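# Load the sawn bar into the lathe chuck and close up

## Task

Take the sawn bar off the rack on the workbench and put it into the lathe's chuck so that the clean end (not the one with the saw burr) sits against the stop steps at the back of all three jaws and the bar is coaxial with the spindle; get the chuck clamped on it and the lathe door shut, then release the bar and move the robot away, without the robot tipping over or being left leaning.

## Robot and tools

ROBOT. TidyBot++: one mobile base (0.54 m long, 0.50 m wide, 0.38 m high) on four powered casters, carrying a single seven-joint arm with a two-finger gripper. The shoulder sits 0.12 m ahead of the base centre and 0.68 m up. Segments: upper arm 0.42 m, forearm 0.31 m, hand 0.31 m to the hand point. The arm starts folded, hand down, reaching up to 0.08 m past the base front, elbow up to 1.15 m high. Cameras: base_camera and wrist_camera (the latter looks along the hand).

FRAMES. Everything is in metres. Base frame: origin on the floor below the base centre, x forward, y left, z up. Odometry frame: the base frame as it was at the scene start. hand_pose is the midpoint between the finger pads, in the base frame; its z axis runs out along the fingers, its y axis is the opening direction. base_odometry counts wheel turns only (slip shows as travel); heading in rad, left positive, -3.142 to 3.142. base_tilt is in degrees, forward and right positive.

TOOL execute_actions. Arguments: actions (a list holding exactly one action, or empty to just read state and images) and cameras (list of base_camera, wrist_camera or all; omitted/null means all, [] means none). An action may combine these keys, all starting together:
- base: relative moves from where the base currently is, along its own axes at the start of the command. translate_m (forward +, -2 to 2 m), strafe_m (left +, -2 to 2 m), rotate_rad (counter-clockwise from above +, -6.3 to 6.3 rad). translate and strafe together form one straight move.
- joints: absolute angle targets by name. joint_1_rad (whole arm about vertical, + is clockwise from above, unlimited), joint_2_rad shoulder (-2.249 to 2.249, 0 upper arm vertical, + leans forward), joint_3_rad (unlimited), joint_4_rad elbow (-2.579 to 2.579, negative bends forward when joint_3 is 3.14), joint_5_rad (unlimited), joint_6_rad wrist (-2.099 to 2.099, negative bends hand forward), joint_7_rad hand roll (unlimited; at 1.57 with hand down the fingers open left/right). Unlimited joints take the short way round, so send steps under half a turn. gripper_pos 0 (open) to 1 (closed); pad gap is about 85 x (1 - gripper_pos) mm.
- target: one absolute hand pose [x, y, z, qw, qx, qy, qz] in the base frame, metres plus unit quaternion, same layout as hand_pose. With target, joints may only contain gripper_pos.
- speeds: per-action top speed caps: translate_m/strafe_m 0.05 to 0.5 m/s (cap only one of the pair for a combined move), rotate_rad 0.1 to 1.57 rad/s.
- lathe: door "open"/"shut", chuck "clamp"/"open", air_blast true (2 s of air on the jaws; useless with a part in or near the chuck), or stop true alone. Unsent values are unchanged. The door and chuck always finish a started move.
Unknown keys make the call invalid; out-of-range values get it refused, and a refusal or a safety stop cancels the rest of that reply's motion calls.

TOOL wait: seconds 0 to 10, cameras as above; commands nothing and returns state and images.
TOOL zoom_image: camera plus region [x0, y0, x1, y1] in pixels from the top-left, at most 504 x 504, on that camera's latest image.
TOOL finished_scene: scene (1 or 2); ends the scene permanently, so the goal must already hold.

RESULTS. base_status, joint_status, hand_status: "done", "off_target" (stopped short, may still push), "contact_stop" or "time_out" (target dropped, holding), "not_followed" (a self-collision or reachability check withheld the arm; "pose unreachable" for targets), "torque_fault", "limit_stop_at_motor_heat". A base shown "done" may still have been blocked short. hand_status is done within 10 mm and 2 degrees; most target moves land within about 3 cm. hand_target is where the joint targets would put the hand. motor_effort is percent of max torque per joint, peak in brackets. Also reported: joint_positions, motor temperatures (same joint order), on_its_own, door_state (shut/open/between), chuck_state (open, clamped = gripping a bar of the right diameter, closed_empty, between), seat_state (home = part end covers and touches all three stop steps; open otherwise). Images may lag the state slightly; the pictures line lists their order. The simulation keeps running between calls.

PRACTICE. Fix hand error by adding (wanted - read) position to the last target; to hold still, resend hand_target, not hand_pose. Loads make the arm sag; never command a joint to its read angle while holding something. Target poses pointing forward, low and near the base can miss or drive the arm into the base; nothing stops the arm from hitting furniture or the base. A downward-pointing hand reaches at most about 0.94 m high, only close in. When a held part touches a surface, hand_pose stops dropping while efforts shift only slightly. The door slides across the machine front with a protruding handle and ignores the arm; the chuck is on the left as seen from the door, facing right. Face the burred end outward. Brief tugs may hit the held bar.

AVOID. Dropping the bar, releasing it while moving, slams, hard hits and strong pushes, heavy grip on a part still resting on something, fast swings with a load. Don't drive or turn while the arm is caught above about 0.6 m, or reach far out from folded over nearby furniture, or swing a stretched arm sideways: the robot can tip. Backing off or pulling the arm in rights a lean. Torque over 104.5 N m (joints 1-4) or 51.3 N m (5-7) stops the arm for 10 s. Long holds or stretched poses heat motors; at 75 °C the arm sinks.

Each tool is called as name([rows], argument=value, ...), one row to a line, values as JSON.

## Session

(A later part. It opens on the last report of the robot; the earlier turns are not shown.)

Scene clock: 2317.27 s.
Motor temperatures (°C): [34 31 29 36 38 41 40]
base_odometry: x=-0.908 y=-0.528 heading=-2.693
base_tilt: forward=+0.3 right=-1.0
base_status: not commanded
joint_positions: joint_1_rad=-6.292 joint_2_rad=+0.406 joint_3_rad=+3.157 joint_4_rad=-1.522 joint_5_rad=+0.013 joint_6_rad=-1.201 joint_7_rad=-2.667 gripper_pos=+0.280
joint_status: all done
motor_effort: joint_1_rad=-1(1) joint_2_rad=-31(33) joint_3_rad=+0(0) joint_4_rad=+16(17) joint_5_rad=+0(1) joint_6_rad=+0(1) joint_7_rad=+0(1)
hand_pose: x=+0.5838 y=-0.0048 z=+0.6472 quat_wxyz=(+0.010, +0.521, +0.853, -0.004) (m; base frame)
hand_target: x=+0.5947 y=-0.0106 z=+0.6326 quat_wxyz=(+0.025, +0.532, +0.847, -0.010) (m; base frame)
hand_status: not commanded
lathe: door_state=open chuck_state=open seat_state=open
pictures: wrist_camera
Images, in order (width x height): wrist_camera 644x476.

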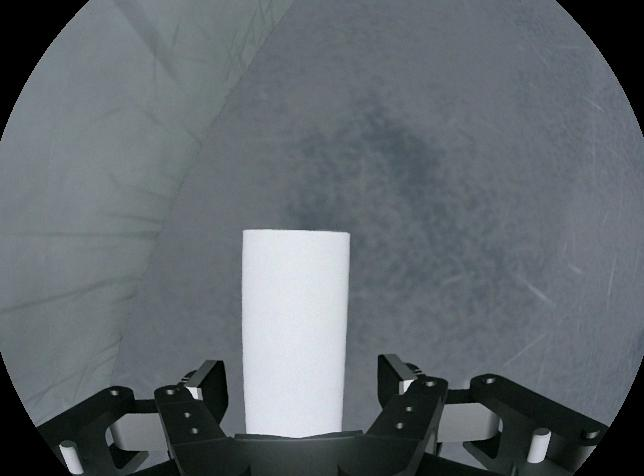

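execute_actions([
  {"joints": {"joint_2_rad": 0.4435, "joint_4_rad": -1.552, "joint_6_rad": -1.127, "joint_7_rad": -2.712, "gripper_pos": 0.28}},
], cameras=["wrist_camera"])

Scene clock: 2325.67 s.
Motor temperatures (°C): [34 31 29 36 38 41 40]
base_odometry: x=-0.908 y=-0.528 heading=-2.693
base_tilt: forward=+0.3 right=-1.0
base_status: not commanded
joint_positions: joint_1_rad=-6.292 joint_2_rad=+0.415 joint_3_rad=+3.157 joint_4_rad=-1.538 joint_5_rad=+0.013 joint_6_rad=-1.184 joint_7_rad=-2.667 gripper_pos=+0.280
joint_status: all done
motor_effort: joint_1_rad=-1(1) joint_2_rad=-31(33) joint_3_rad=+0(0) joint_4_rad=+16(17) joint_5_rad=+0(1) joint_6_rad=+0(1) joint_7_rad=+1(1)
hand_pose: x=+0.5818 y=-0.0048 z=+0.6381 quat_wxyz=(+0.007, +0.521, +0.853, -0.007) (m; base frame)
hand_target: x=+0.5921 y=-0.0105 z=+0.6213 quat_wxyz=(+0.020, +0.531, +0.847, -0.013) (m; base frame)
hand_status: not commanded
lathe: door_state=open chuck_state=open seat_state=open
pictures: wrist_camera
Images, in order (width x height): wrist_camera 644x476.

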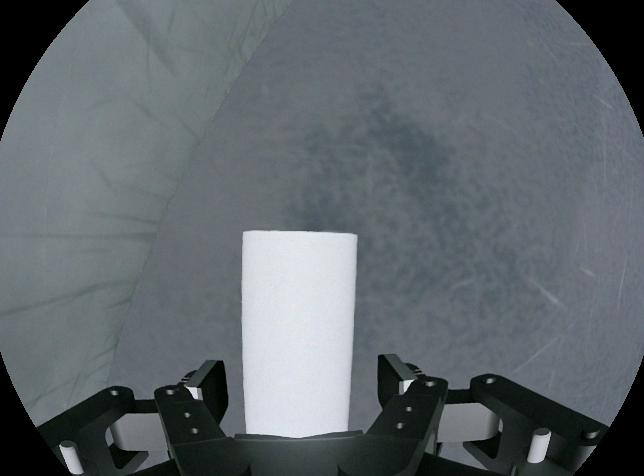

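execute_actions([
  {"joints": {"joint_2_rad": 0.454, "joint_4_rad": -1.567, "joint_6_rad": -1.106, "joint_7_rad": -2.712, "gripper_pos": 0.28}},
], cameras=["wrist_camera"])

Scene clock: 2331.70 s.
Motor temperatures (°C): [34 31 29 36 38 41 40]
base_odometry: x=-0.908 y=-0.528 heading=-2.693
base_tilt: forward=+0.3 right=-1.0
base_status: not commanded
joint_positions: joint_1_rad=-6.292 joint_2_rad=+0.420 joint_3_rad=+3.157 joint_4_rad=-1.552 joint_5_rad=+0.013 joint_6_rad=-1.162 joint_7_rad=-2.667 gripper_pos=+0.280
joint_status: all done
motor_effort: joint_1_rad=-1(1) joint_2_rad=-29(32) joint_3_rad=+0(0) joint_4_rad=+14(17) joint_5_rad=-1(1) joint_6_rad=+0(1) joint_7_rad=+1(1)
hand_pose: x=+0.5825 y=-0.0048 z=+0.6318 quat_wxyz=(+0.008, +0.521, +0.853, -0.006) (m; base frame)
hand_target: x=+0.5913 y=-0.0104 z=+0.6121 quat_wxyz=(+0.018, +0.531, +0.847, -0.014) (m; base frame)
hand_status: not commanded
lathe: door_state=open chuck_state=open seat_state=open
pictures: wrist_camera
Images, in order (width x height): wrist_camera 644x476.

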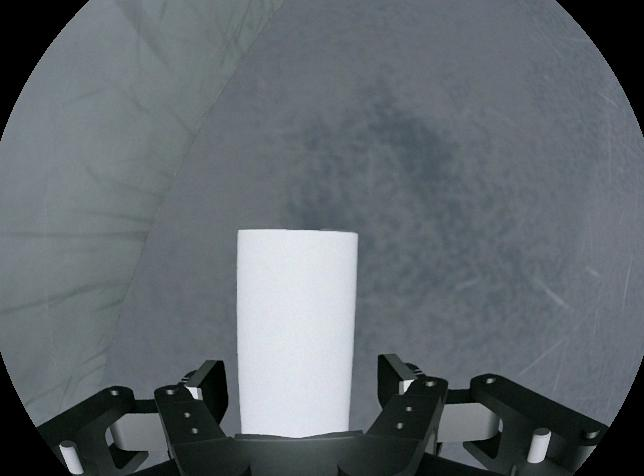

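execute_actions([
  {"joints": {"joint_2_rad": 0.432, "joint_4_rad": -1.567, "joint_6_rad": -1.106, "joint_7_rad": -2.712, "gripper_pos": 0.42}},
], cameras=["wrist_camera"])

Scene clock: 2360.87 s.
Motor temperatures (°C): [34 31 29 36 38 41 40]
base_odometry: x=-0.908 y=-0.528 heading=-2.693
base_tilt: forward=+0.3 right=-1.1
base_status: not commanded
joint_positions: joint_1_rad=-6.292 joint_2_rad=+0.415 joint_3_rad=+3.157 joint_4_rad=-1.552 joint_5_rad=+0.013 joint_6_rad=-1.158 joint_7_rad=-2.668 gripper_pos=+0.420
joint_status: all done
motor_effort: joint_1_rad=-1(2) joint_2_rad=-28(32) joint_3_rad=-1(2) joint_4_rad=+15(16) joint_5_rad=+0(2) joint_6_rad=+1(2) joint_7_rad=+0(1)
hand_pose: x=+0.5838 y=-0.0049 z=+0.6342 quat_wxyz=(+0.012, +0.521, +0.853, -0.003) (m; base frame)
hand_target: x=+0.5927 y=-0.0104 z=+0.6225 quat_wxyz=(+0.027, +0.531, +0.847, -0.008) (m; base frame)
hand_status: not commanded
lathe: door_state=open chuck_state=open seat_state=open
pictures: wrist_camera
Images, in order (width x height): wrist_camera 644x476.

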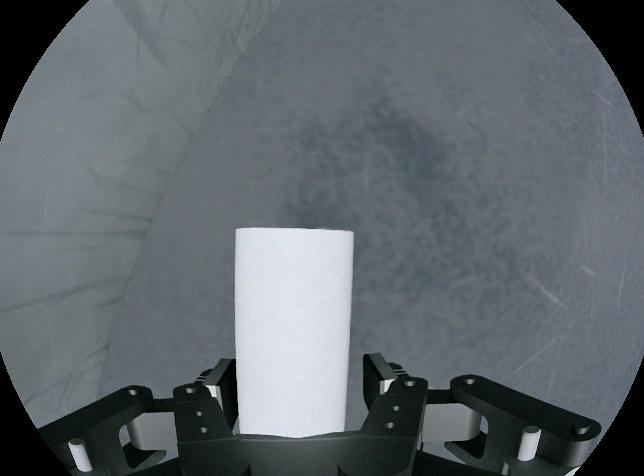

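execute_actions([
  {"joints": {"joint_2_rad": 0.418, "joint_4_rad": -1.567, "joint_6_rad": -1.106}},
], cameras=["wrist_camera"])

Scene clock: 2388.03 s.
Motor temperatures (°C): [34 31 29 36 38 41 40]
base_odometry: x=-0.908 y=-0.528 heading=-2.693
base_tilt: forward=+0.3 right=-1.0
base_status: not commanded
joint_positions: joint_1_rad=-6.292 joint_2_rad=+0.414 joint_3_rad=+3.157 joint_4_rad=-1.553 joint_5_rad=+0.013 joint_6_rad=-1.158 joint_7_rad=-2.668 gripper_pos=+0.420
joint_status: all done
motor_effort: joint_1_rad=-1(1) joint_2_rad=-30(32) joint_3_rad=+0(1) joint_4_rad=+16(16) joint_5_rad=+0(2) joint_6_rad=+0(2) joint_7_rad=+0(1)
hand_pose: x=+0.5836 y=-0.0049 z=+0.6344 quat_wxyz=(+0.012, +0.521, +0.853, -0.003) (m; base frame)
hand_target: x=+0.5935 y=-0.0104 z=+0.6292 quat_wxyz=(+0.033, +0.531, +0.847, -0.004) (m; base frame)
hand_status: not commanded
lathe: door_state=open chuck_state=open seat_state=open
pictures: wrist_camera
Images, in order (width x height): wrist_camera 644x476.

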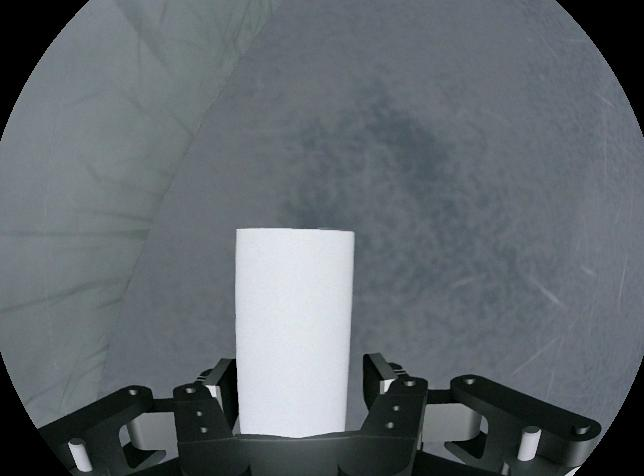

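execute_actions([
  {"joints": {"joint_2_rad": 0.405}},
], cameras=["wrist_camera"])

zoom_image(camera="wrist_camera", region=[180, 180, 420, 460])

Scene clock: 2391.23 s.
Motor temperatures (°C): [34 31 29 36 38 41 40]
base_odometry: x=-0.908 y=-0.528 heading=-2.693
base_tilt: forward=+0.3 right=-1.0
base_status: not commanded
joint_positions: joint_1_rad=-6.292 joint_2_rad=+0.407 joint_3_rad=+3.157 joint_4_rad=-1.553 joint_5_rad=+0.013 joint_6_rad=-1.158 joint_7_rad=-2.668 gripper_pos=+0.420
joint_status: all done
motor_effort: joint_1_rad=-1(1) joint_2_rad=-32(33) joint_3_rad=+0(0) joint_4_rad=+16(16) joint_5_rad=+0(1) joint_6_rad=+0(1) joint_7_rad=+0(1)
hand_pose: x=+0.5839 y=-0.0048 z=+0.6376 quat_wxyz=(+0.015, +0.521, +0.853, -0.002) (m; base frame)
hand_target: x=+0.5941 y=-0.0104 z=+0.6353 quat_wxyz=(+0.038, +0.531, +0.847, -0.001) (m; base frame)
hand_status: not commanded
lathe: door_state=open chuck_state=open seat_state=open
pictures: wrist_camera
Images, in order (width x height): wrist_camera 644x476.

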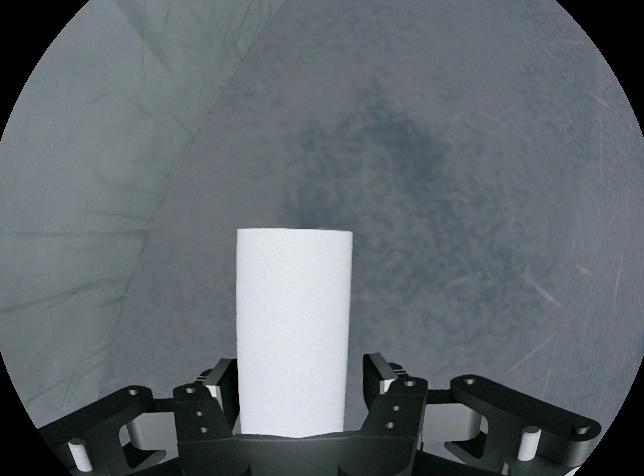

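Scaled by 1.800.

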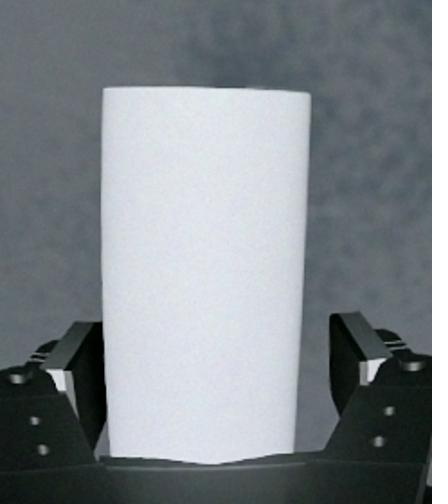

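execute_actions([
  {"joints": {"gripper_pos": 0.48}},
], cameras=[])

execute_actions([
  {"joints": {"gripper_pos": 0.52}},
], cameras=[])

execute_actions([
  {"joints": {"gripper_pos": 0.55}},
], cameras=["wrist_camera"])

Scene clock: 2402.13 s.
Motor temperatures (°C): [34 31 29 36 38 41 40]
base_odometry: x=-0.908 y=-0.528 heading=-2.693
base_tilt: forward=+0.3 right=-1.1
base_status: not commanded
joint_positions: joint_1_rad=-6.292 joint_2_rad=+0.407 joint_3_rad=+3.157 joint_4_rad=-1.553 joint_5_rad=+0.013 joint_6_rad=-1.158 joint_7_rad=-2.668 gripper_pos=+0.480
joint_status: all done
motor_effort: joint_1_rad=-1(1) joint_2_rad=-31(32) joint_3_rad=+0(1) joint_4_rad=+16(17) joint_5_rad=+0(1) joint_6_rad=+0(1) joint_7_rad=+0(0)
hand_pose: x=+0.5839 y=-0.0048 z=+0.6376 quat_wxyz=(+0.015, +0.521, +0.853, -0.002) (m; base frame)
hand_target: x=+0.5941 y=-0.0104 z=+0.6353 quat_wxyz=(+0.038, +0.531, +0.847, -0.001) (m; base frame)
hand_status: not commanded
lathe: door_state=open chuck_state=open seat_state=open
pictures: none
No camera images: "cameras" was empty.

Scene clock: 2402.57 s.
Motor temperatures (°C): [34 31 29 36 38 41 40]
base_odometry: x=-0.908 y=-0.528 heading=-2.693
base_tilt: forward=+0.3 right=-1.0
base_status: not commanded
joint_positions: joint_1_rad=-6.292 joint_2_rad=+0.407 joint_3_rad=+3.157 joint_4_rad=-1.553 joint_5_rad=+0.013 joint_6_rad=-1.158 joint_7_rad=-2.668 gripper_pos=+0.520
joint_status: all done
motor_effort: joint_1_rad=-1(1) joint_2_rad=-31(31) joint_3_rad=+0(0) joint_4_rad=+16(16) joint_5_rad=+0(1) joint_6_rad=+0(1) joint_7_rad=+1(1)
hand_pose: x=+0.5839 y=-0.0048 z=+0.6376 quat_wxyz=(+0.015, +0.521, +0.853, -0.002) (m; base frame)
hand_target: x=+0.5941 y=-0.0104 z=+0.6353 quat_wxyz=(+0.038, +0.531, +0.847, -0.001) (m; base frame)
hand_status: not commanded
lathe: door_state=open chuck_state=open seat_state=open
pictures: none
No camera images: "cameras" was empty.

Scene clock: 2402.97 s.
Motor temperatures (°C): [34 31 29 36 38 41 40]
base_odometry: x=-0.908 y=-0.528 heading=-2.693
base_tilt: forward=+0.3 right=-1.1
base_status: not commanded
joint_positions: joint_1_rad=-6.292 joint_2_rad=+0.407 joint_3_rad=+3.157 joint_4_rad=-1.554 joint_5_rad=+0.013 joint_6_rad=-1.157 joint_7_rad=-2.668 gripper_pos=+0.548
joint_status: all done
motor_effort: joint_1_rad=-1(1) joint_2_rad=-31(32) joint_3_rad=+0(1) joint_4_rad=+16(17) joint_5_rad=-1(1) joint_6_rad=+0(1) joint_7_rad=+0(0)
hand_pose: x=+0.5840 y=-0.0048 z=+0.6377 quat_wxyz=(+0.015, +0.521, +0.853, -0.001) (m; base frame)
hand_target: x=+0.5941 y=-0.0104 z=+0.6353 quat_wxyz=(+0.038, +0.531, +0.847, -0.001) (m; base frame)
hand_status: not commanded
lathe: door_state=open chuck_state=open seat_state=open
pictures: wrist_camera
Images, in order (width x height): wrist_camera 644x476.

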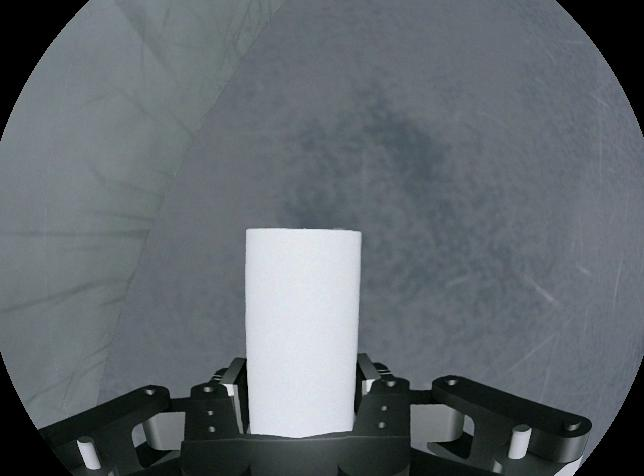

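execute_actions([
  {"joints": {"gripper_pos": 0.6}},
], cameras=[])

execute_actions([
  {"joints": {"joint_2_rad": 0.38, "joint_4_rad": -1.48, "joint_6_rad": -1.2}},
], cameras=["wrist_camera"])

Scene clock: 2407.40 s.
Motor temperatures (°C): [34 31 29 36 38 41 40]
base_odometry: x=-0.908 y=-0.528 heading=-2.693
base_tilt: forward=+0.3 right=-1.1
base_status: not commanded
joint_positions: joint_1_rad=-6.292 joint_2_rad=+0.405 joint_3_rad=+3.157 joint_4_rad=-1.554 joint_5_rad=+0.013 joint_6_rad=-1.157 joint_7_rad=-2.668 gripper_pos=+0.578
joint_status: all done
motor_effort: joint_1_rad=-1(1) joint_2_rad=-32(32) joint_3_rad=+0(0) joint_4_rad=+16(17) joint_5_rad=+0(1) joint_6_rad=+0(1) joint_7_rad=+0(1)
hand_pose: x=+0.5840 y=-0.0048 z=+0.6382 quat_wxyz=(+0.016, +0.521, +0.853, -0.001) (m; base frame)
hand_target: x=+0.5941 y=-0.0104 z=+0.6353 quat_wxyz=(+0.038, +0.531, +0.847, -0.001) (m; base frame)
hand_status: not commanded
lathe: door_state=open chuck_state=open seat_state=open
pictures: none
No camera images: "cameras" was empty.

Scene clock: 2408.30 s.
Motor temperatures (°C): [34 31 29 36 38 41 40]
base_odometry: x=-0.908 y=-0.528 heading=-2.693
base_tilt: forward=+0.3 right=-1.1
base_status: not commanded
joint_positions: joint_1_rad=-6.292 joint_2_rad=+0.396 joint_3_rad=+3.157 joint_4_rad=-1.499 joint_5_rad=+0.013 joint_6_rad=-1.172 joint_7_rad=-2.668 gripper_pos=+0.578
joint_status: all done
motor_effort: joint_1_rad=-1(1) joint_2_rad=-35(37) joint_3_rad=+0(0) joint_4_rad=+19(21) joint_5_rad=+0(1) joint_6_rad=+1(2) joint_7_rad=+0(0)
hand_pose: x=+0.6028 y=-0.0049 z=+0.6592 quat_wxyz=(+0.037, +0.521, +0.853, +0.012) (m; base frame)
hand_target: x=+0.6019 y=-0.0109 z=+0.6729 quat_wxyz=(+0.046, +0.533, +0.845, +0.003) (m; base frame)
hand_status: not commanded
lathe: door_state=open chuck_state=open seat_state=open
pictures: wrist_camera
Images, in order (width x height): wrist_camera 644x476.

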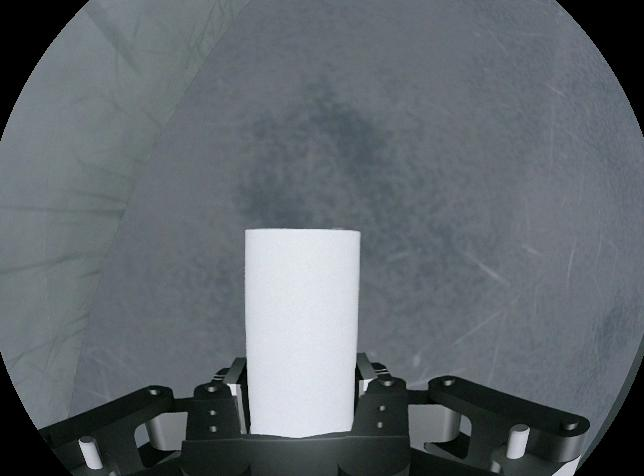

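execute_actions([
  {"joints": {"joint_2_rad": 0.36, "joint_4_rad": -1.42, "joint_6_rad": -1.3}},
], cameras=[])

execute_actions([
  {"joints": {"gripper_pos": 1.0}},
], cameras=["wrist_camera"])

Scene clock: 2412.37 s.
Motor temperatures (°C): [34 31 29 36 38 41 40]
base_odometry: x=-0.908 y=-0.528 heading=-2.693
base_tilt: forward=+0.3 right=-1.0
base_status: not commanded
joint_positions: joint_1_rad=-6.292 joint_2_rad=+0.376 joint_3_rad=+3.157 joint_4_rad=-1.441 joint_5_rad=+0.013 joint_6_rad=-1.247 joint_7_rad=-2.668 gripper_pos=+0.578
joint_status: all done
motor_effort: joint_1_rad=-1(1) joint_2_rad=-35(38) joint_3_rad=+0(0) joint_4_rad=+20(21) joint_5_rad=+0(1) joint_6_rad=+1(1) joint_7_rad=+0(0)
hand_pose: x=+0.6025 y=-0.0049 z=+0.6863 quat_wxyz=(+0.038, +0.522, +0.852, +0.012) (m; base frame)
hand_target: x=+0.5940 y=-0.0113 z=+0.6999 quat_wxyz=(+0.038, +0.534, +0.844, -0.003) (m; base frame)
hand_status: not commanded
lathe: door_state=open chuck_state=open seat_state=open
pictures: none
No camera images: "cameras" was empty.

Scene clock: 2413.13 s.
Motor temperatures (°C): [34 31 29 36 38 41 40]
base_odometry: x=-0.908 y=-0.528 heading=-2.693
base_tilt: forward=+0.3 right=-1.0
base_status: not commanded
joint_positions: joint_1_rad=-6.292 joint_2_rad=+0.376 joint_3_rad=+3.157 joint_4_rad=-1.441 joint_5_rad=+0.013 joint_6_rad=-1.247 joint_7_rad=-2.668 gripper_pos=+0.579
joint_status: gripper_pos off_target (ended at +0.579, target +1.000)
motor_effort: joint_1_rad=-1(1) joint_2_rad=-35(36) joint_3_rad=+0(0) joint_4_rad=+20(20) joint_5_rad=-1(1) joint_6_rad=+1(1) joint_7_rad=+0(0)
hand_pose: x=+0.6025 y=-0.0049 z=+0.6863 quat_wxyz=(+0.038, +0.522, +0.852, +0.012) (m; base frame)
hand_target: x=+0.5940 y=-0.0113 z=+0.6999 quat_wxyz=(+0.038, +0.534, +0.844, -0.003) (m; base frame)
hand_status: not commanded
lathe: door_state=open chuck_state=open seat_state=open
pictures: wrist_camera
Images, in order (width x height): wrist_camera 644x476.

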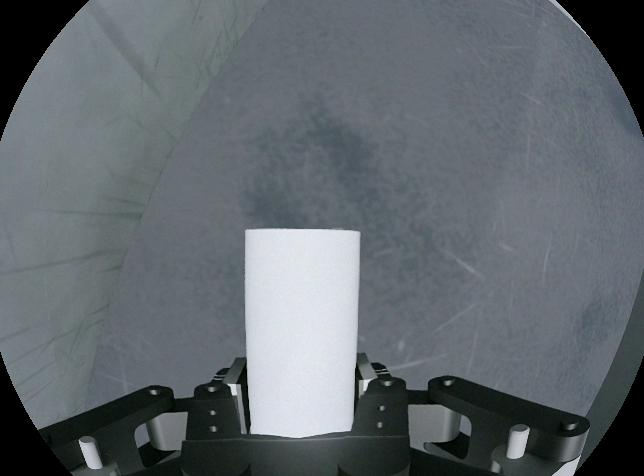

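zoom_image(camera="wrist_camera", region=[225, 205, 385, 265])

Scaled by 3.150.

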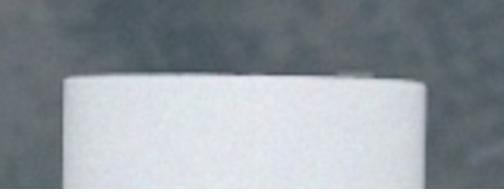

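zoom_image(camera="wrist_camera", region=[320, 218, 368, 242])

zoom_image(camera="wrist_camera", region=[240, 218, 288, 242])

Scaled by 10.500.

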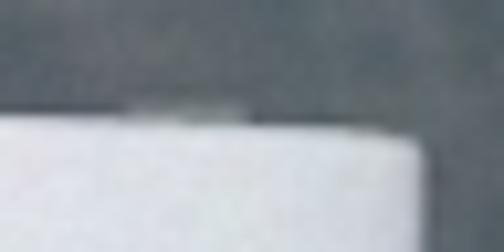

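Scaled by 10.500.

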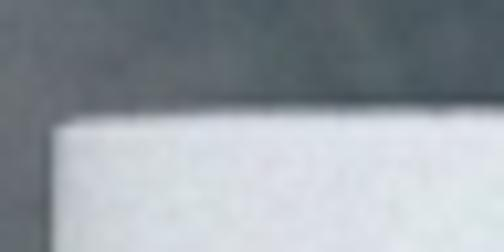

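execute_actions([
  {"joints": {"joint_2_rad": 0.42, "joint_4_rad": -1.01, "joint_6_rad": -1.70}},
], cameras=["base_camera", "wrist_camera"])

Scene clock: 2448.37 s.
Motor temperatures (°C): [34 31 29 36 38 41 40]
base_odometry: x=-0.908 y=-0.528 heading=-2.693
base_tilt: forward=+0.3 right=-1.1
base_status: not commanded
joint_positions: joint_1_rad=-6.292 joint_2_rad=+0.406 joint_3_rad=+3.157 joint_4_rad=-1.035 joint_5_rad=+0.013 joint_6_rad=-1.638 joint_7_rad=-2.668 gripper_pos=+0.579
joint_status: all done
motor_effort: joint_1_rad=-1(1) joint_2_rad=-37(38) joint_3_rad=+0(0) joint_4_rad=+20(22) joint_5_rad=-1(1) joint_6_rad=+1(2) joint_7_rad=+0(1)
hand_pose: x=+0.6163 y=-0.0044 z=+0.7981 quat_wxyz=(+0.031, +0.524, +0.851, +0.008) (m; base frame)
hand_target: x=+0.6055 y=-0.0114 z=+0.7991 quat_wxyz=(+0.018, +0.542, +0.840, -0.017) (m; base frame)
hand_status: not commanded
lathe: door_state=open chuck_state=open seat_state=open
pictures: base_camera, wrist_camera
Images, in order (width x height): base_camera 644x364, wrist_camera 644x476.

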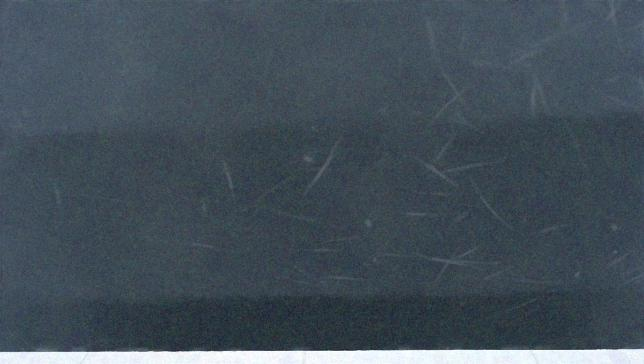

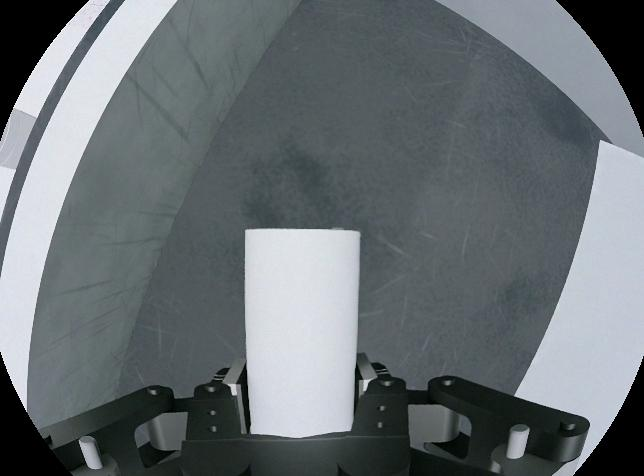

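zoom_image(camera="wrist_camera", region=[320, 218, 368, 242])

zoom_image(camera="wrist_camera", region=[225, 205, 385, 265])

Scaled by 10.500.

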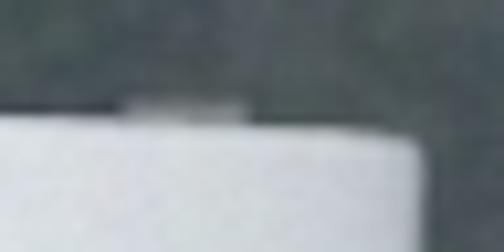

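Scaled by 3.150.

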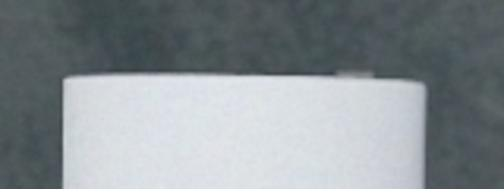

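execute_actions([
  {"joints": {"joint_2_rad": 0.38, "joint_4_rad": -1.48, "joint_6_rad": -1.2}},
], cameras=[])

execute_actions([
  {"joints": {"joint_2_rad": 0.395, "joint_4_rad": -1.53, "joint_6_rad": -1.14}},
], cameras=[])

Scene clock: 2479.07 s.
Motor temperatures (°C): [34 31 29 36 38 41 40]
base_odometry: x=-0.908 y=-0.528 heading=-2.693
base_tilt: forward=+0.3 right=-1.0
base_status: not commanded
joint_positions: joint_1_rad=-6.292 joint_2_rad=+0.402 joint_3_rad=+3.157 joint_4_rad=-1.477 joint_5_rad=+0.013 joint_6_rad=-1.263 joint_7_rad=-2.668 gripper_pos=+0.579
joint_status: all done
motor_effort: joint_1_rad=-1(1) joint_2_rad=-36(37) joint_3_rad=+0(0) joint_4_rad=+19(21) joint_5_rad=+0(1) joint_6_rad=+0(1) joint_7_rad=+1(1)
hand_pose: x=+0.5835 y=-0.0049 z=+0.6625 quat_wxyz=(+0.005, +0.522, +0.853, -0.008) (m; base frame)
hand_target: x=+0.6019 y=-0.0109 z=+0.6729 quat_wxyz=(+0.046, +0.533, +0.845, +0.003) (m; base frame)
hand_status: not commanded
lathe: door_state=open chuck_state=open seat_state=open
pictures: none
No camera images: "cameras" was empty.

Scene clock: 2479.80 s.
Motor temperatures (°C): [34 31 29 36 38 41 40]
base_odometry: x=-0.908 y=-0.528 heading=-2.693
base_tilt: forward=+0.3 right=-1.0
base_status: not commanded
joint_positions: joint_1_rad=-6.292 joint_2_rad=+0.402 joint_3_rad=+3.157 joint_4_rad=-1.531 joint_5_rad=+0.013 joint_6_rad=-1.199 joint_7_rad=-2.668 gripper_pos=+0.579
joint_status: all done
motor_effort: joint_1_rad=-1(1) joint_2_rad=-35(36) joint_3_rad=+0(0) joint_4_rad=+19(20) joint_5_rad=+0(1) joint_6_rad=+0(1) joint_7_rad=+0(1)
hand_pose: x=+0.5808 y=-0.0049 z=+0.6464 quat_wxyz=(+0.009, +0.521, +0.853, -0.005) (m; base frame)
hand_target: x=+0.5997 y=-0.0106 z=+0.6510 quat_wxyz=(+0.044, +0.532, +0.846, +0.002) (m; base frame)
hand_status: not commanded
lathe: door_state=open chuck_state=open seat_state=open
pictures: none
No camera images: "cameras" was empty.

execute_actions([
  {"joints": {"joint_4_rad": -1.548, "joint_6_rad": -1.125}},
], cameras=[])

execute_actions([
  {"joints": {"joint_4_rad": -1.556, "joint_6_rad": -1.12}},
], cameras=[])

Scene clock: 2484.70 s.
Motor temperatures (°C): [34 31 29 36 38 41 40]
base_odometry: x=-0.908 y=-0.528 heading=-2.693
base_tilt: forward=+0.3 right=-1.0
base_status: not commanded
joint_positions: joint_1_rad=-6.292 joint_2_rad=+0.402 joint_3_rad=+3.157 joint_4_rad=-1.548 joint_5_rad=+0.013 joint_6_rad=-1.183 joint_7_rad=-2.668 gripper_pos=+0.579
joint_status: all done
motor_effort: joint_1_rad=-1(1) joint_2_rad=-34(36) joint_3_rad=+0(0) joint_4_rad=+19(19) joint_5_rad=+0(1) joint_6_rad=+0(1) joint_7_rad=+0(1)
hand_pose: x=+0.5788 y=-0.0049 z=+0.6415 quat_wxyz=(+0.009, +0.521, +0.853, -0.005) (m; base frame)
hand_target: x=+0.5968 y=-0.0105 z=+0.6456 quat_wxyz=(+0.043, +0.531, +0.846, +0.002) (m; base frame)
hand_status: not commanded
lathe: door_state=open chuck_state=open seat_state=open
pictures: none
No camera images: "cameras" was empty.

Scene clock: 2485.20 s.
Motor temperatures (°C): [34 31 29 36 38 41 40]
base_odometry: x=-0.908 y=-0.528 heading=-2.693
base_tilt: forward=+0.3 right=-1.0
base_status: not commanded
joint_positions: joint_1_rad=-6.292 joint_2_rad=+0.402 joint_3_rad=+3.157 joint_4_rad=-1.554 joint_5_rad=+0.013 joint_6_rad=-1.179 joint_7_rad=-2.668 gripper_pos=+0.579
joint_status: all done
motor_effort: joint_1_rad=-1(1) joint_2_rad=-34(36) joint_3_rad=+0(0) joint_4_rad=+18(19) joint_5_rad=-1(1) joint_6_rad=+0(1) joint_7_rad=+0(0)
hand_pose: x=+0.5773 y=-0.0048 z=+0.6397 quat_wxyz=(+0.008, +0.521, +0.853, -0.006) (m; base frame)
hand_target: x=+0.5950 y=-0.0105 z=+0.6432 quat_wxyz=(+0.041, +0.531, +0.846, +0.001) (m; base frame)
hand_status: not commanded
lathe: door_state=open chuck_state=open seat_state=open
pictures: none
No camera images: "cameras" was empty.

execute_actions([
  {"joints": {"joint_4_rad": -1.562, "joint_6_rad": -1.115}},
], cameras=[])

execute_actions([
  {"joints": {"joint_4_rad": -1.567, "joint_6_rad": -1.11}},
], cameras=["wrist_camera"])

Scene clock: 2489.20 s.
Motor temperatures (°C): [34 31 29 36 38 41 40]
base_odometry: x=-0.908 y=-0.528 heading=-2.693
base_tilt: forward=+0.3 right=-1.1
base_status: not commanded
joint_positions: joint_1_rad=-6.292 joint_2_rad=+0.402 joint_3_rad=+3.157 joint_4_rad=-1.558 joint_5_rad=+0.013 joint_6_rad=-1.174 joint_7_rad=-2.668 gripper_pos=+0.579
joint_status: all done
motor_effort: joint_1_rad=-1(1) joint_2_rad=-34(35) joint_3_rad=+0(0) joint_4_rad=+18(19) joint_5_rad=+0(1) joint_6_rad=+0(1) joint_7_rad=+0(0)
hand_pose: x=+0.5770 y=-0.0048 z=+0.6384 quat_wxyz=(+0.008, +0.521, +0.853, -0.006) (m; base frame)
hand_target: x=+0.5939 y=-0.0104 z=+0.6415 quat_wxyz=(+0.041, +0.531, +0.846, +0.001) (m; base frame)
hand_status: not commanded
lathe: door_state=open chuck_state=open seat_state=open
pictures: none
No camera images: "cameras" was empty.

Scene clock: 2489.63 s.
Motor temperatures (°C): [34 31 29 36 38 41 40]
base_odometry: x=-0.908 y=-0.528 heading=-2.693
base_tilt: forward=+0.3 right=-1.1
base_status: not commanded
joint_positions: joint_1_rad=-6.292 joint_2_rad=+0.401 joint_3_rad=+3.157 joint_4_rad=-1.560 joint_5_rad=+0.013 joint_6_rad=-1.171 joint_7_rad=-2.668 gripper_pos=+0.579
joint_status: all done
motor_effort: joint_1_rad=-1(1) joint_2_rad=-33(34) joint_3_rad=+0(1) joint_4_rad=+18(18) joint_5_rad=-1(1) joint_6_rad=+0(1) joint_7_rad=+0(1)
hand_pose: x=+0.5770 y=-0.0048 z=+0.6384 quat_wxyz=(+0.009, +0.521, +0.853, -0.005) (m; base frame)
hand_target: x=+0.5933 y=-0.0104 z=+0.6400 quat_wxyz=(+0.041, +0.531, +0.846, +0.001) (m; base frame)
hand_status: not commanded
lathe: door_state=open chuck_state=open seat_state=open
pictures: wrist_camera
Images, in order (width x height): wrist_camera 644x476.

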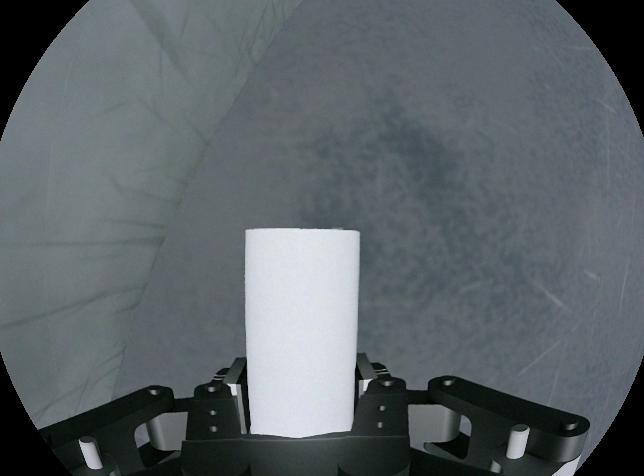

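execute_actions([
  {"joints": {"gripper_pos": 0.53}},
], cameras=[])

execute_actions([
  {"joints": {"gripper_pos": 0.40}},
], cameras=["wrist_camera"])

Scene clock: 2493.93 s.
Motor temperatures (°C): [34 31 29 36 38 41 40]
base_odometry: x=-0.908 y=-0.528 heading=-2.693
base_tilt: forward=+0.3 right=-1.1
base_status: not commanded
joint_positions: joint_1_rad=-6.292 joint_2_rad=+0.394 joint_3_rad=+3.157 joint_4_rad=-1.560 joint_5_rad=+0.013 joint_6_rad=-1.170 joint_7_rad=-2.668 gripper_pos=+0.530
joint_status: all done
motor_effort: joint_1_rad=-1(1) joint_2_rad=-30(34) joint_3_rad=+0(0) joint_4_rad=+16(18) joint_5_rad=-1(1) joint_6_rad=+0(1) joint_7_rad=+0(1)
hand_pose: x=+0.5777 y=-0.0048 z=+0.6414 quat_wxyz=(+0.012, +0.521, +0.853, -0.003) (m; base frame)
hand_target: x=+0.5933 y=-0.0104 z=+0.6400 quat_wxyz=(+0.041, +0.531, +0.846, +0.001) (m; base frame)
hand_status: not commanded
lathe: door_state=open chuck_state=open seat_state=open
pictures: none
No camera images: "cameras" was empty.

Scene clock: 2494.50 s.
Motor temperatures (°C): [34 31 29 36 38 41 40]
base_odometry: x=-0.908 y=-0.528 heading=-2.693
base_tilt: forward=+0.3 right=-1.0
base_status: not commanded
joint_positions: joint_1_rad=-6.292 joint_2_rad=+0.394 joint_3_rad=+3.157 joint_4_rad=-1.560 joint_5_rad=+0.013 joint_6_rad=-1.170 joint_7_rad=-2.668 gripper_pos=+0.400
joint_status: all done
motor_effort: joint_1_rad=-1(1) joint_2_rad=-31(32) joint_3_rad=+0(0) joint_4_rad=+16(17) joint_5_rad=+1(1) joint_6_rad=+0(1) joint_7_rad=+0(1)
hand_pose: x=+0.5777 y=-0.0048 z=+0.6414 quat_wxyz=(+0.012, +0.521, +0.853, -0.003) (m; base frame)
hand_target: x=+0.5933 y=-0.0104 z=+0.6400 quat_wxyz=(+0.041, +0.531, +0.846, +0.001) (m; base frame)
hand_status: not commanded
lathe: door_state=open chuck_state=open seat_state=open
pictures: wrist_camera
Images, in order (width x height): wrist_camera 644x476.

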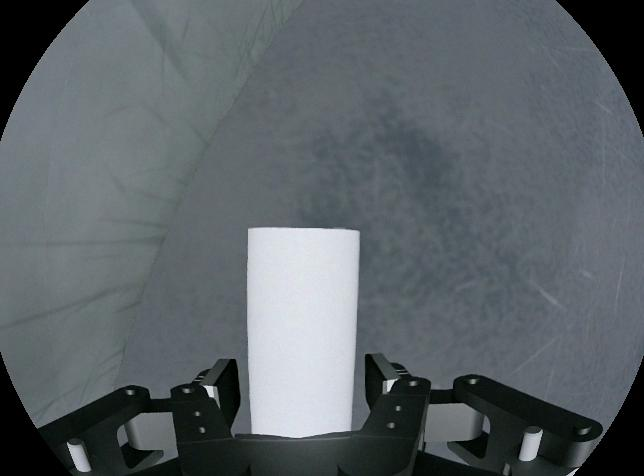

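execute_actions([
  {"joints": {"joint_2_rad": 0.40, "joint_4_rad": -1.40, "joint_6_rad": -1.3}},
], cameras=[])

execute_actions([
  {"joints": {"joint_1_rad": -6.43, "joint_2_rad": 0.36, "joint_4_rad": -1.18, "joint_6_rad": -1.60}},
], cameras=["wrist_camera"])

Scene clock: 2503.00 s.
Motor temperatures (°C): [34 31 29 36 38 41 40]
base_odometry: x=-0.908 y=-0.528 heading=-2.693
base_tilt: forward=+0.3 right=-1.0
base_status: not commanded
joint_positions: joint_1_rad=-6.292 joint_2_rad=+0.393 joint_3_rad=+3.157 joint_4_rad=-1.408 joint_5_rad=+0.013 joint_6_rad=-1.242 joint_7_rad=-2.668 gripper_pos=+0.400
joint_status: all done
motor_effort: joint_1_rad=-1(1) joint_2_rad=-32(33) joint_3_rad=+0(0) joint_4_rad=+17(19) joint_5_rad=-1(1) joint_6_rad=+1(1) joint_7_rad=+0(0)
hand_pose: x=+0.6169 y=-0.0049 z=+0.6887 quat_wxyz=(+0.047, +0.521, +0.852, +0.018) (m; base frame)
hand_target: x=+0.6021 y=-0.0112 z=+0.6872 quat_wxyz=(+0.030, +0.534, +0.845, -0.008) (m; base frame)
hand_status: not commanded
lathe: door_state=open chuck_state=open seat_state=open
pictures: none
No camera images: "cameras" was empty.

Scene clock: 2504.57 s.
Motor temperatures (°C): [34 31 29 36 38 41 40]
base_odometry: x=-0.908 y=-0.528 heading=-2.693
base_tilt: forward=+0.3 right=-1.1
base_status: not commanded
joint_positions: joint_1_rad=-6.416 joint_2_rad=+0.355 joint_3_rad=+3.157 joint_4_rad=-1.189 joint_5_rad=+0.013 joint_6_rad=-1.537 joint_7_rad=-2.668 gripper_pos=+0.400
joint_status: all done
motor_effort: joint_1_rad=-1(4) joint_2_rad=-31(34) joint_3_rad=+0(1) joint_4_rad=+18(19) joint_5_rad=+0(2) joint_6_rad=+1(2) joint_7_rad=+1(1)
hand_pose: x=+0.5956 y=+0.0547 z=+0.7744 quat_wxyz=(+0.031, +0.470, +0.882, +0.010) (m; base frame)
hand_target: x=+0.5791 y=+0.0531 z=+0.7743 quat_wxyz=(+0.015, +0.480, +0.877, -0.018) (m; base frame)
hand_status: not commanded
lathe: door_state=open chuck_state=open seat_state=open
pictures: wrist_camera
Images, in order (width x height): wrist_camera 644x476.

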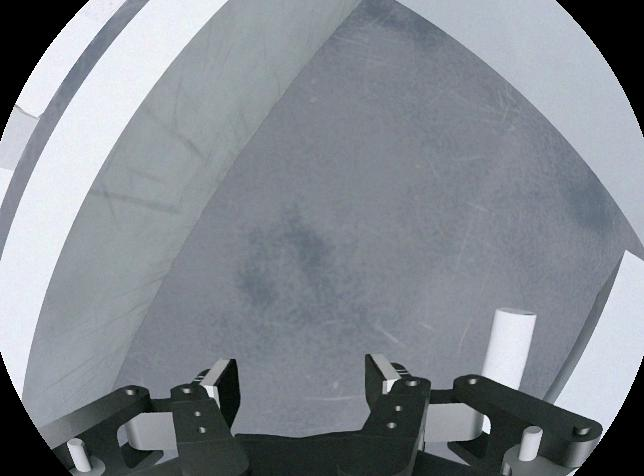

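zoom_image(camera="wrist_camera", region=[460, 280, 580, 400])

zoom_image(camera="wrist_camera", region=[485, 300, 545, 345])

Scaled by 4.200.

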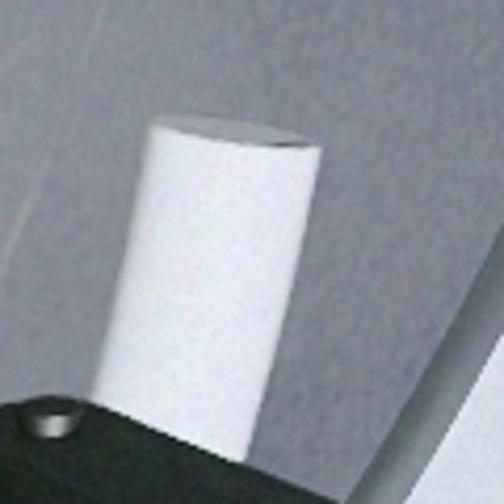

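Scaled by 8.400.

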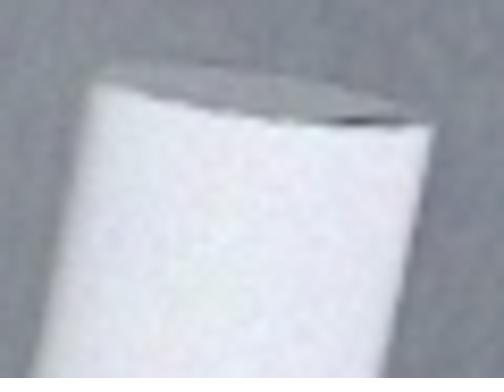

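wait(seconds=0.1, cameras=["wrist_camera"])

Scene clock: 2523.97 s.
Motor temperatures (°C): [34 31 29 36 38 41 40]
base_odometry: x=-0.908 y=-0.528 heading=-2.693
base_tilt: forward=+0.3 right=-1.0
base_status: not commanded
joint_positions: joint_1_rad=-6.416 joint_2_rad=+0.355 joint_3_rad=+3.157 joint_4_rad=-1.189 joint_5_rad=+0.013 joint_6_rad=-1.540 joint_7_rad=-2.668 gripper_pos=+0.400
joint_status: all done
motor_effort: joint_1_rad=-1(4) joint_2_rad=-31(34) joint_3_rad=+0(1) joint_4_rad=+18(19) joint_5_rad=+0(2) joint_6_rad=+1(2) joint_7_rad=+0(1)
hand_pose: x=+0.5947 y=+0.0546 z=+0.7743 quat_wxyz=(+0.029, +0.470, +0.882, +0.009) (m; base frame)
hand_target: x=+0.5791 y=+0.0531 z=+0.7743 quat_wxyz=(+0.015, +0.480, +0.877, -0.018) (m; base frame)
hand_status: not commanded
wait: 0.10 s; at rest from the start
lathe: door_state=open chuck_state=open seat_state=open
pictures: wrist_camera
Images, in order (width x height): wrist_camera 644x476.

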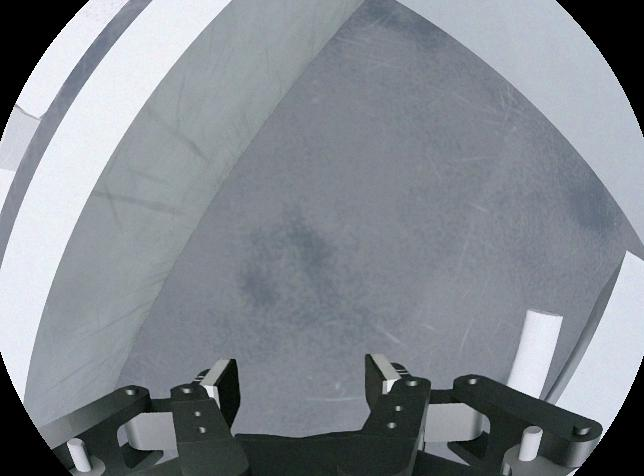

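zoom_image(camera="wrist_camera", region=[510, 300, 580, 345])

zoom_image(camera="wrist_camera", region=[460, 240, 640, 460])

Scaled by 7.200.

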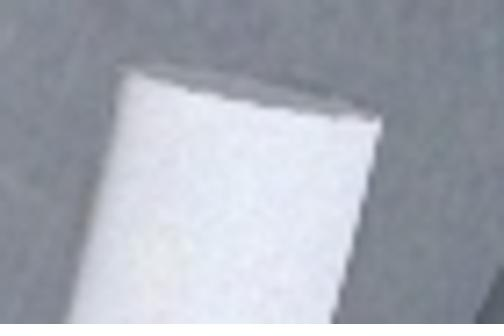

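Scaled by 2.291.

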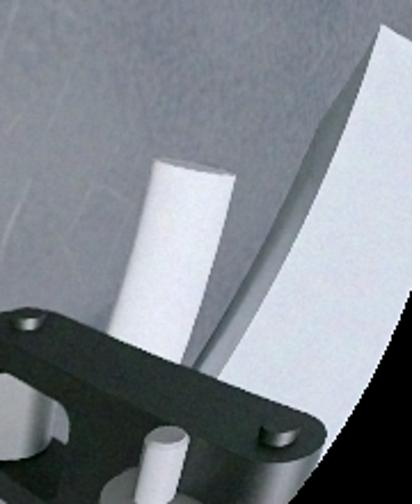

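wait(seconds=0.1, cameras=["wrist_camera"])

zoom_image(camera="wrist_camera", region=[460, 240, 640, 460])

Scene clock: 2558.87 s.
Motor temperatures (°C): [34 31 29 36 38 41 40]
base_odometry: x=-0.908 y=-0.528 heading=-2.693
base_tilt: forward=+0.3 right=-1.1
base_status: not commanded
joint_positions: joint_1_rad=-6.416 joint_2_rad=+0.355 joint_3_rad=+3.157 joint_4_rad=-1.189 joint_5_rad=+0.013 joint_6_rad=-1.540 joint_7_rad=-2.668 gripper_pos=+0.400
joint_status: all done
motor_effort: joint_1_rad=-1(4) joint_2_rad=-31(34) joint_3_rad=+0(1) joint_4_rad=+18(19) joint_5_rad=-1(2) joint_6_rad=+1(2) joint_7_rad=+0(1)
hand_pose: x=+0.5945 y=+0.0546 z=+0.7743 quat_wxyz=(+0.029, +0.470, +0.882, +0.009) (m; base frame)
hand_target: x=+0.5791 y=+0.0531 z=+0.7743 quat_wxyz=(+0.015, +0.480, +0.877, -0.018) (m; base frame)
hand_status: not commanded
wait: 0.10 s; at rest from the start
lathe: door_state=open chuck_state=open seat_state=open
pictures: wrist_camera
Images, in order (width x height): wrist_camera 644x476.

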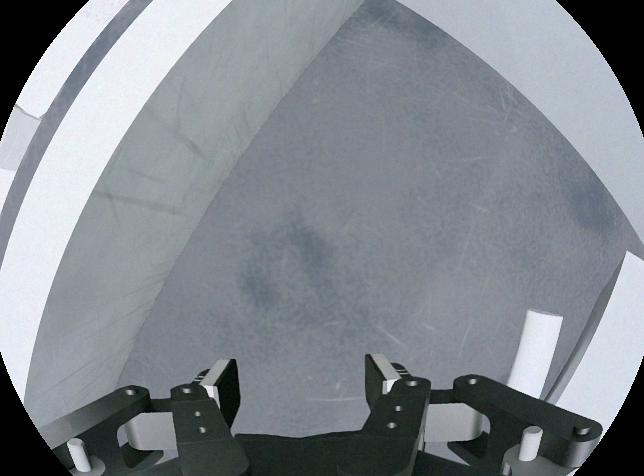

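Scaled by 2.291.

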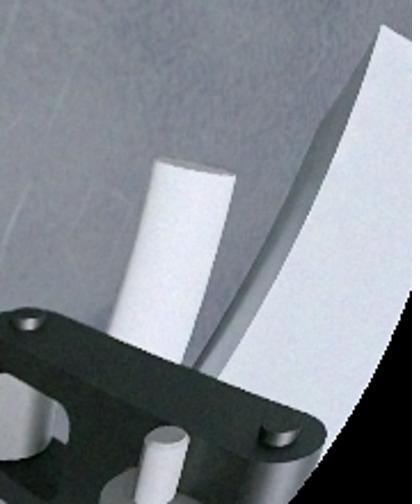

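zoom_image(camera="wrist_camera", region=[520, 302, 570, 332])

Scaled by 10.080.

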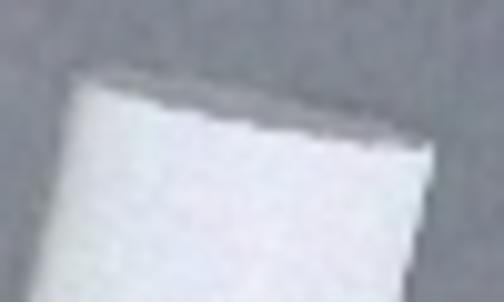

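execute_actions([
  {"base": {"translate_m": 0.1}, "joints": {"joint_1_rad": -6.285, "joint_2_rad": 0.56, "joint_4_rad": -0.98, "joint_6_rad": -1.69, "joint_7_rad": 0.356}},
], cameras=["wrist_camera"])

Scene clock: 2590.77 s.
Motor temperatures (°C): [34 31 29 36 38 41 40]
base_odometry: x=-0.998 y=-0.572 heading=-2.692
base_tilt: forward=+0.3 right=-1.0
base_status: done
joint_positions: joint_1_rad=-6.303 joint_2_rad=+0.527 joint_3_rad=+3.157 joint_4_rad=-0.992 joint_5_rad=+0.013 joint_6_rad=-1.629 joint_7_rad=+0.312 gripper_pos=+0.400
joint_status: all done
motor_effort: joint_1_rad=-1(2) joint_2_rad=-36(38) joint_3_rad=+0(0) joint_4_rad=+17(19) joint_5_rad=+1(1) joint_6_rad=+0(2) joint_7_rad=+0(2)
hand_pose: x=+0.6429 y=+0.0014 z=+0.7503 quat_wxyz=(-0.010, -0.810, +0.586, -0.004) (m; base frame)
hand_target: x=+0.6292 y=-0.0138 z=+0.7382 quat_wxyz=(-0.045, -0.818, +0.573, +0.023) (m; base frame)
hand_status: not commanded
lathe: door_state=open chuck_state=open seat_state=open
pictures: wrist_camera
Images, in order (width x height): wrist_camera 644x476.

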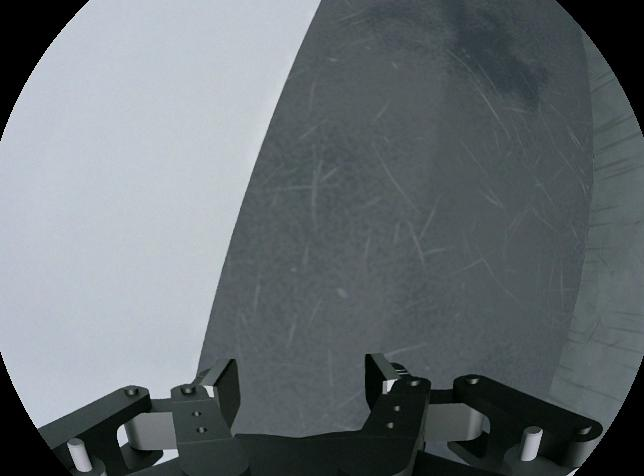

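execute_actions([
  {"base": {"translate_m": -0.05}, "joints": {"joint_1_rad": -6.35, "joint_2_rad": 0.50, "joint_4_rad": -1.02, "joint_6_rad": -1.55, "joint_7_rad": 1.50}},
], cameras=["wrist_camera"])

Scene clock: 2617.57 s.
Motor temperatures (°C): [34 31 29 36 38 41 40]
base_odometry: x=-0.953 y=-0.550 heading=-2.693
base_tilt: forward=+0.3 right=-1.1
base_status: done
joint_positions: joint_1_rad=-6.334 joint_2_rad=+0.503 joint_3_rad=+3.157 joint_4_rad=-1.004 joint_5_rad=+0.013 joint_6_rad=-1.601 joint_7_rad=+1.456 gripper_pos=+0.400
joint_status: all done
motor_effort: joint_1_rad=-1(2) joint_2_rad=-36(41) joint_3_rad=+0(1) joint_4_rad=+18(19) joint_5_rad=+0(1) joint_6_rad=+1(1) joint_7_rad=+0(1)
hand_pose: x=+0.6456 y=+0.0174 z=+0.7594 quat_wxyz=(-0.009, -0.999, +0.039, -0.017) (m; base frame)
hand_target: x=+0.6567 y=+0.0209 z=+0.7568 quat_wxyz=(-0.021, -0.999, +0.005, -0.037) (m; base frame)
hand_status: not commanded
lathe: door_state=open chuck_state=open seat_state=open
pictures: wrist_camera
Images, in order (width x height): wrist_camera 644x476.

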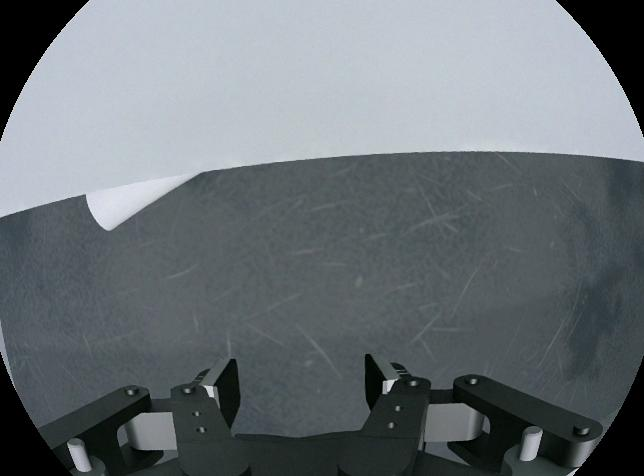

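execute_actions([
  {"joints": {"joint_1_rad": -6.50, "joint_2_rad": -0.15, "joint_4_rad": -2.17, "joint_6_rad": -0.05, "joint_7_rad": -3.10}},
], cameras=["wrist_camera"])

Scene clock: 2678.20 s.
Motor temperatures (°C): [34 32 29 36 38 41 40]
base_odometry: x=-0.953 y=-0.550 heading=-2.693
base_tilt: forward=+0.3 right=-1.0
base_status: not commanded
joint_positions: joint_1_rad=-6.480 joint_2_rad=-0.141 joint_3_rad=+3.157 joint_4_rad=-2.153 joint_5_rad=+0.013 joint_6_rad=-0.109 joint_7_rad=+3.136 gripper_pos=+0.400
joint_status: all done
motor_effort: joint_1_rad=-1(2) joint_2_rad=-15(37) joint_3_rad=+0(1) joint_4_rad=+21(22) joint_5_rad=+0(1) joint_6_rad=+7(8) joint_7_rad=+0(2)
hand_pose: x=+0.6015 y=+0.0891 z=+0.8012 quat_wxyz=(-0.314, -0.557, -0.672, -0.374) (m; base frame)
hand_target: x=+0.6016 y=+0.1041 z=+0.8123 quat_wxyz=(-0.338, -0.512, -0.691, -0.382) (m; base frame)
hand_status: not commanded
lathe: door_state=open chuck_state=open seat_state=open
pictures: wrist_camera
Images, in order (width x height): wrist_camera 644x476.

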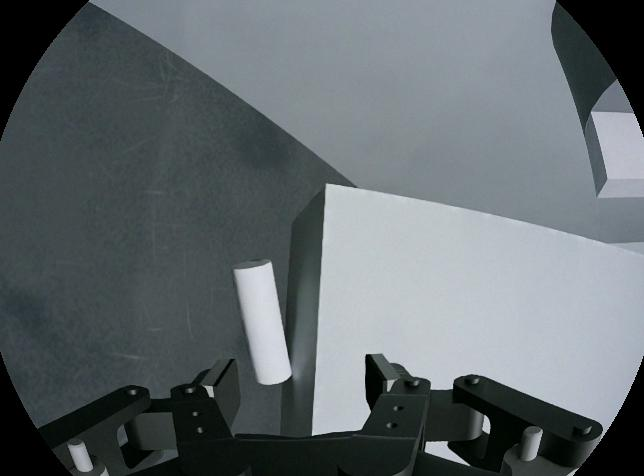

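zoom_image(camera="wrist_camera", region=[220, 250, 300, 290])

zoom_image(camera="wrist_camera", region=[210, 240, 320, 400])

Scaled by 6.300.

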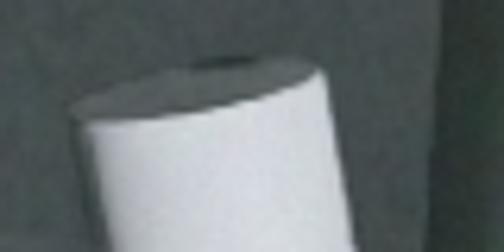

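Scaled by 3.150.

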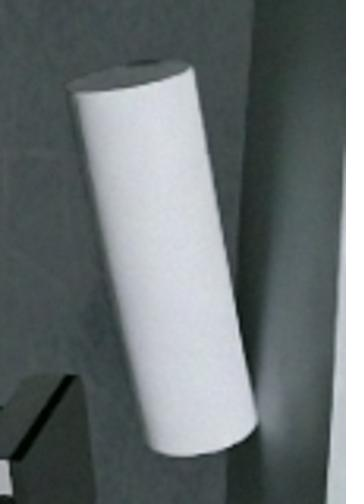

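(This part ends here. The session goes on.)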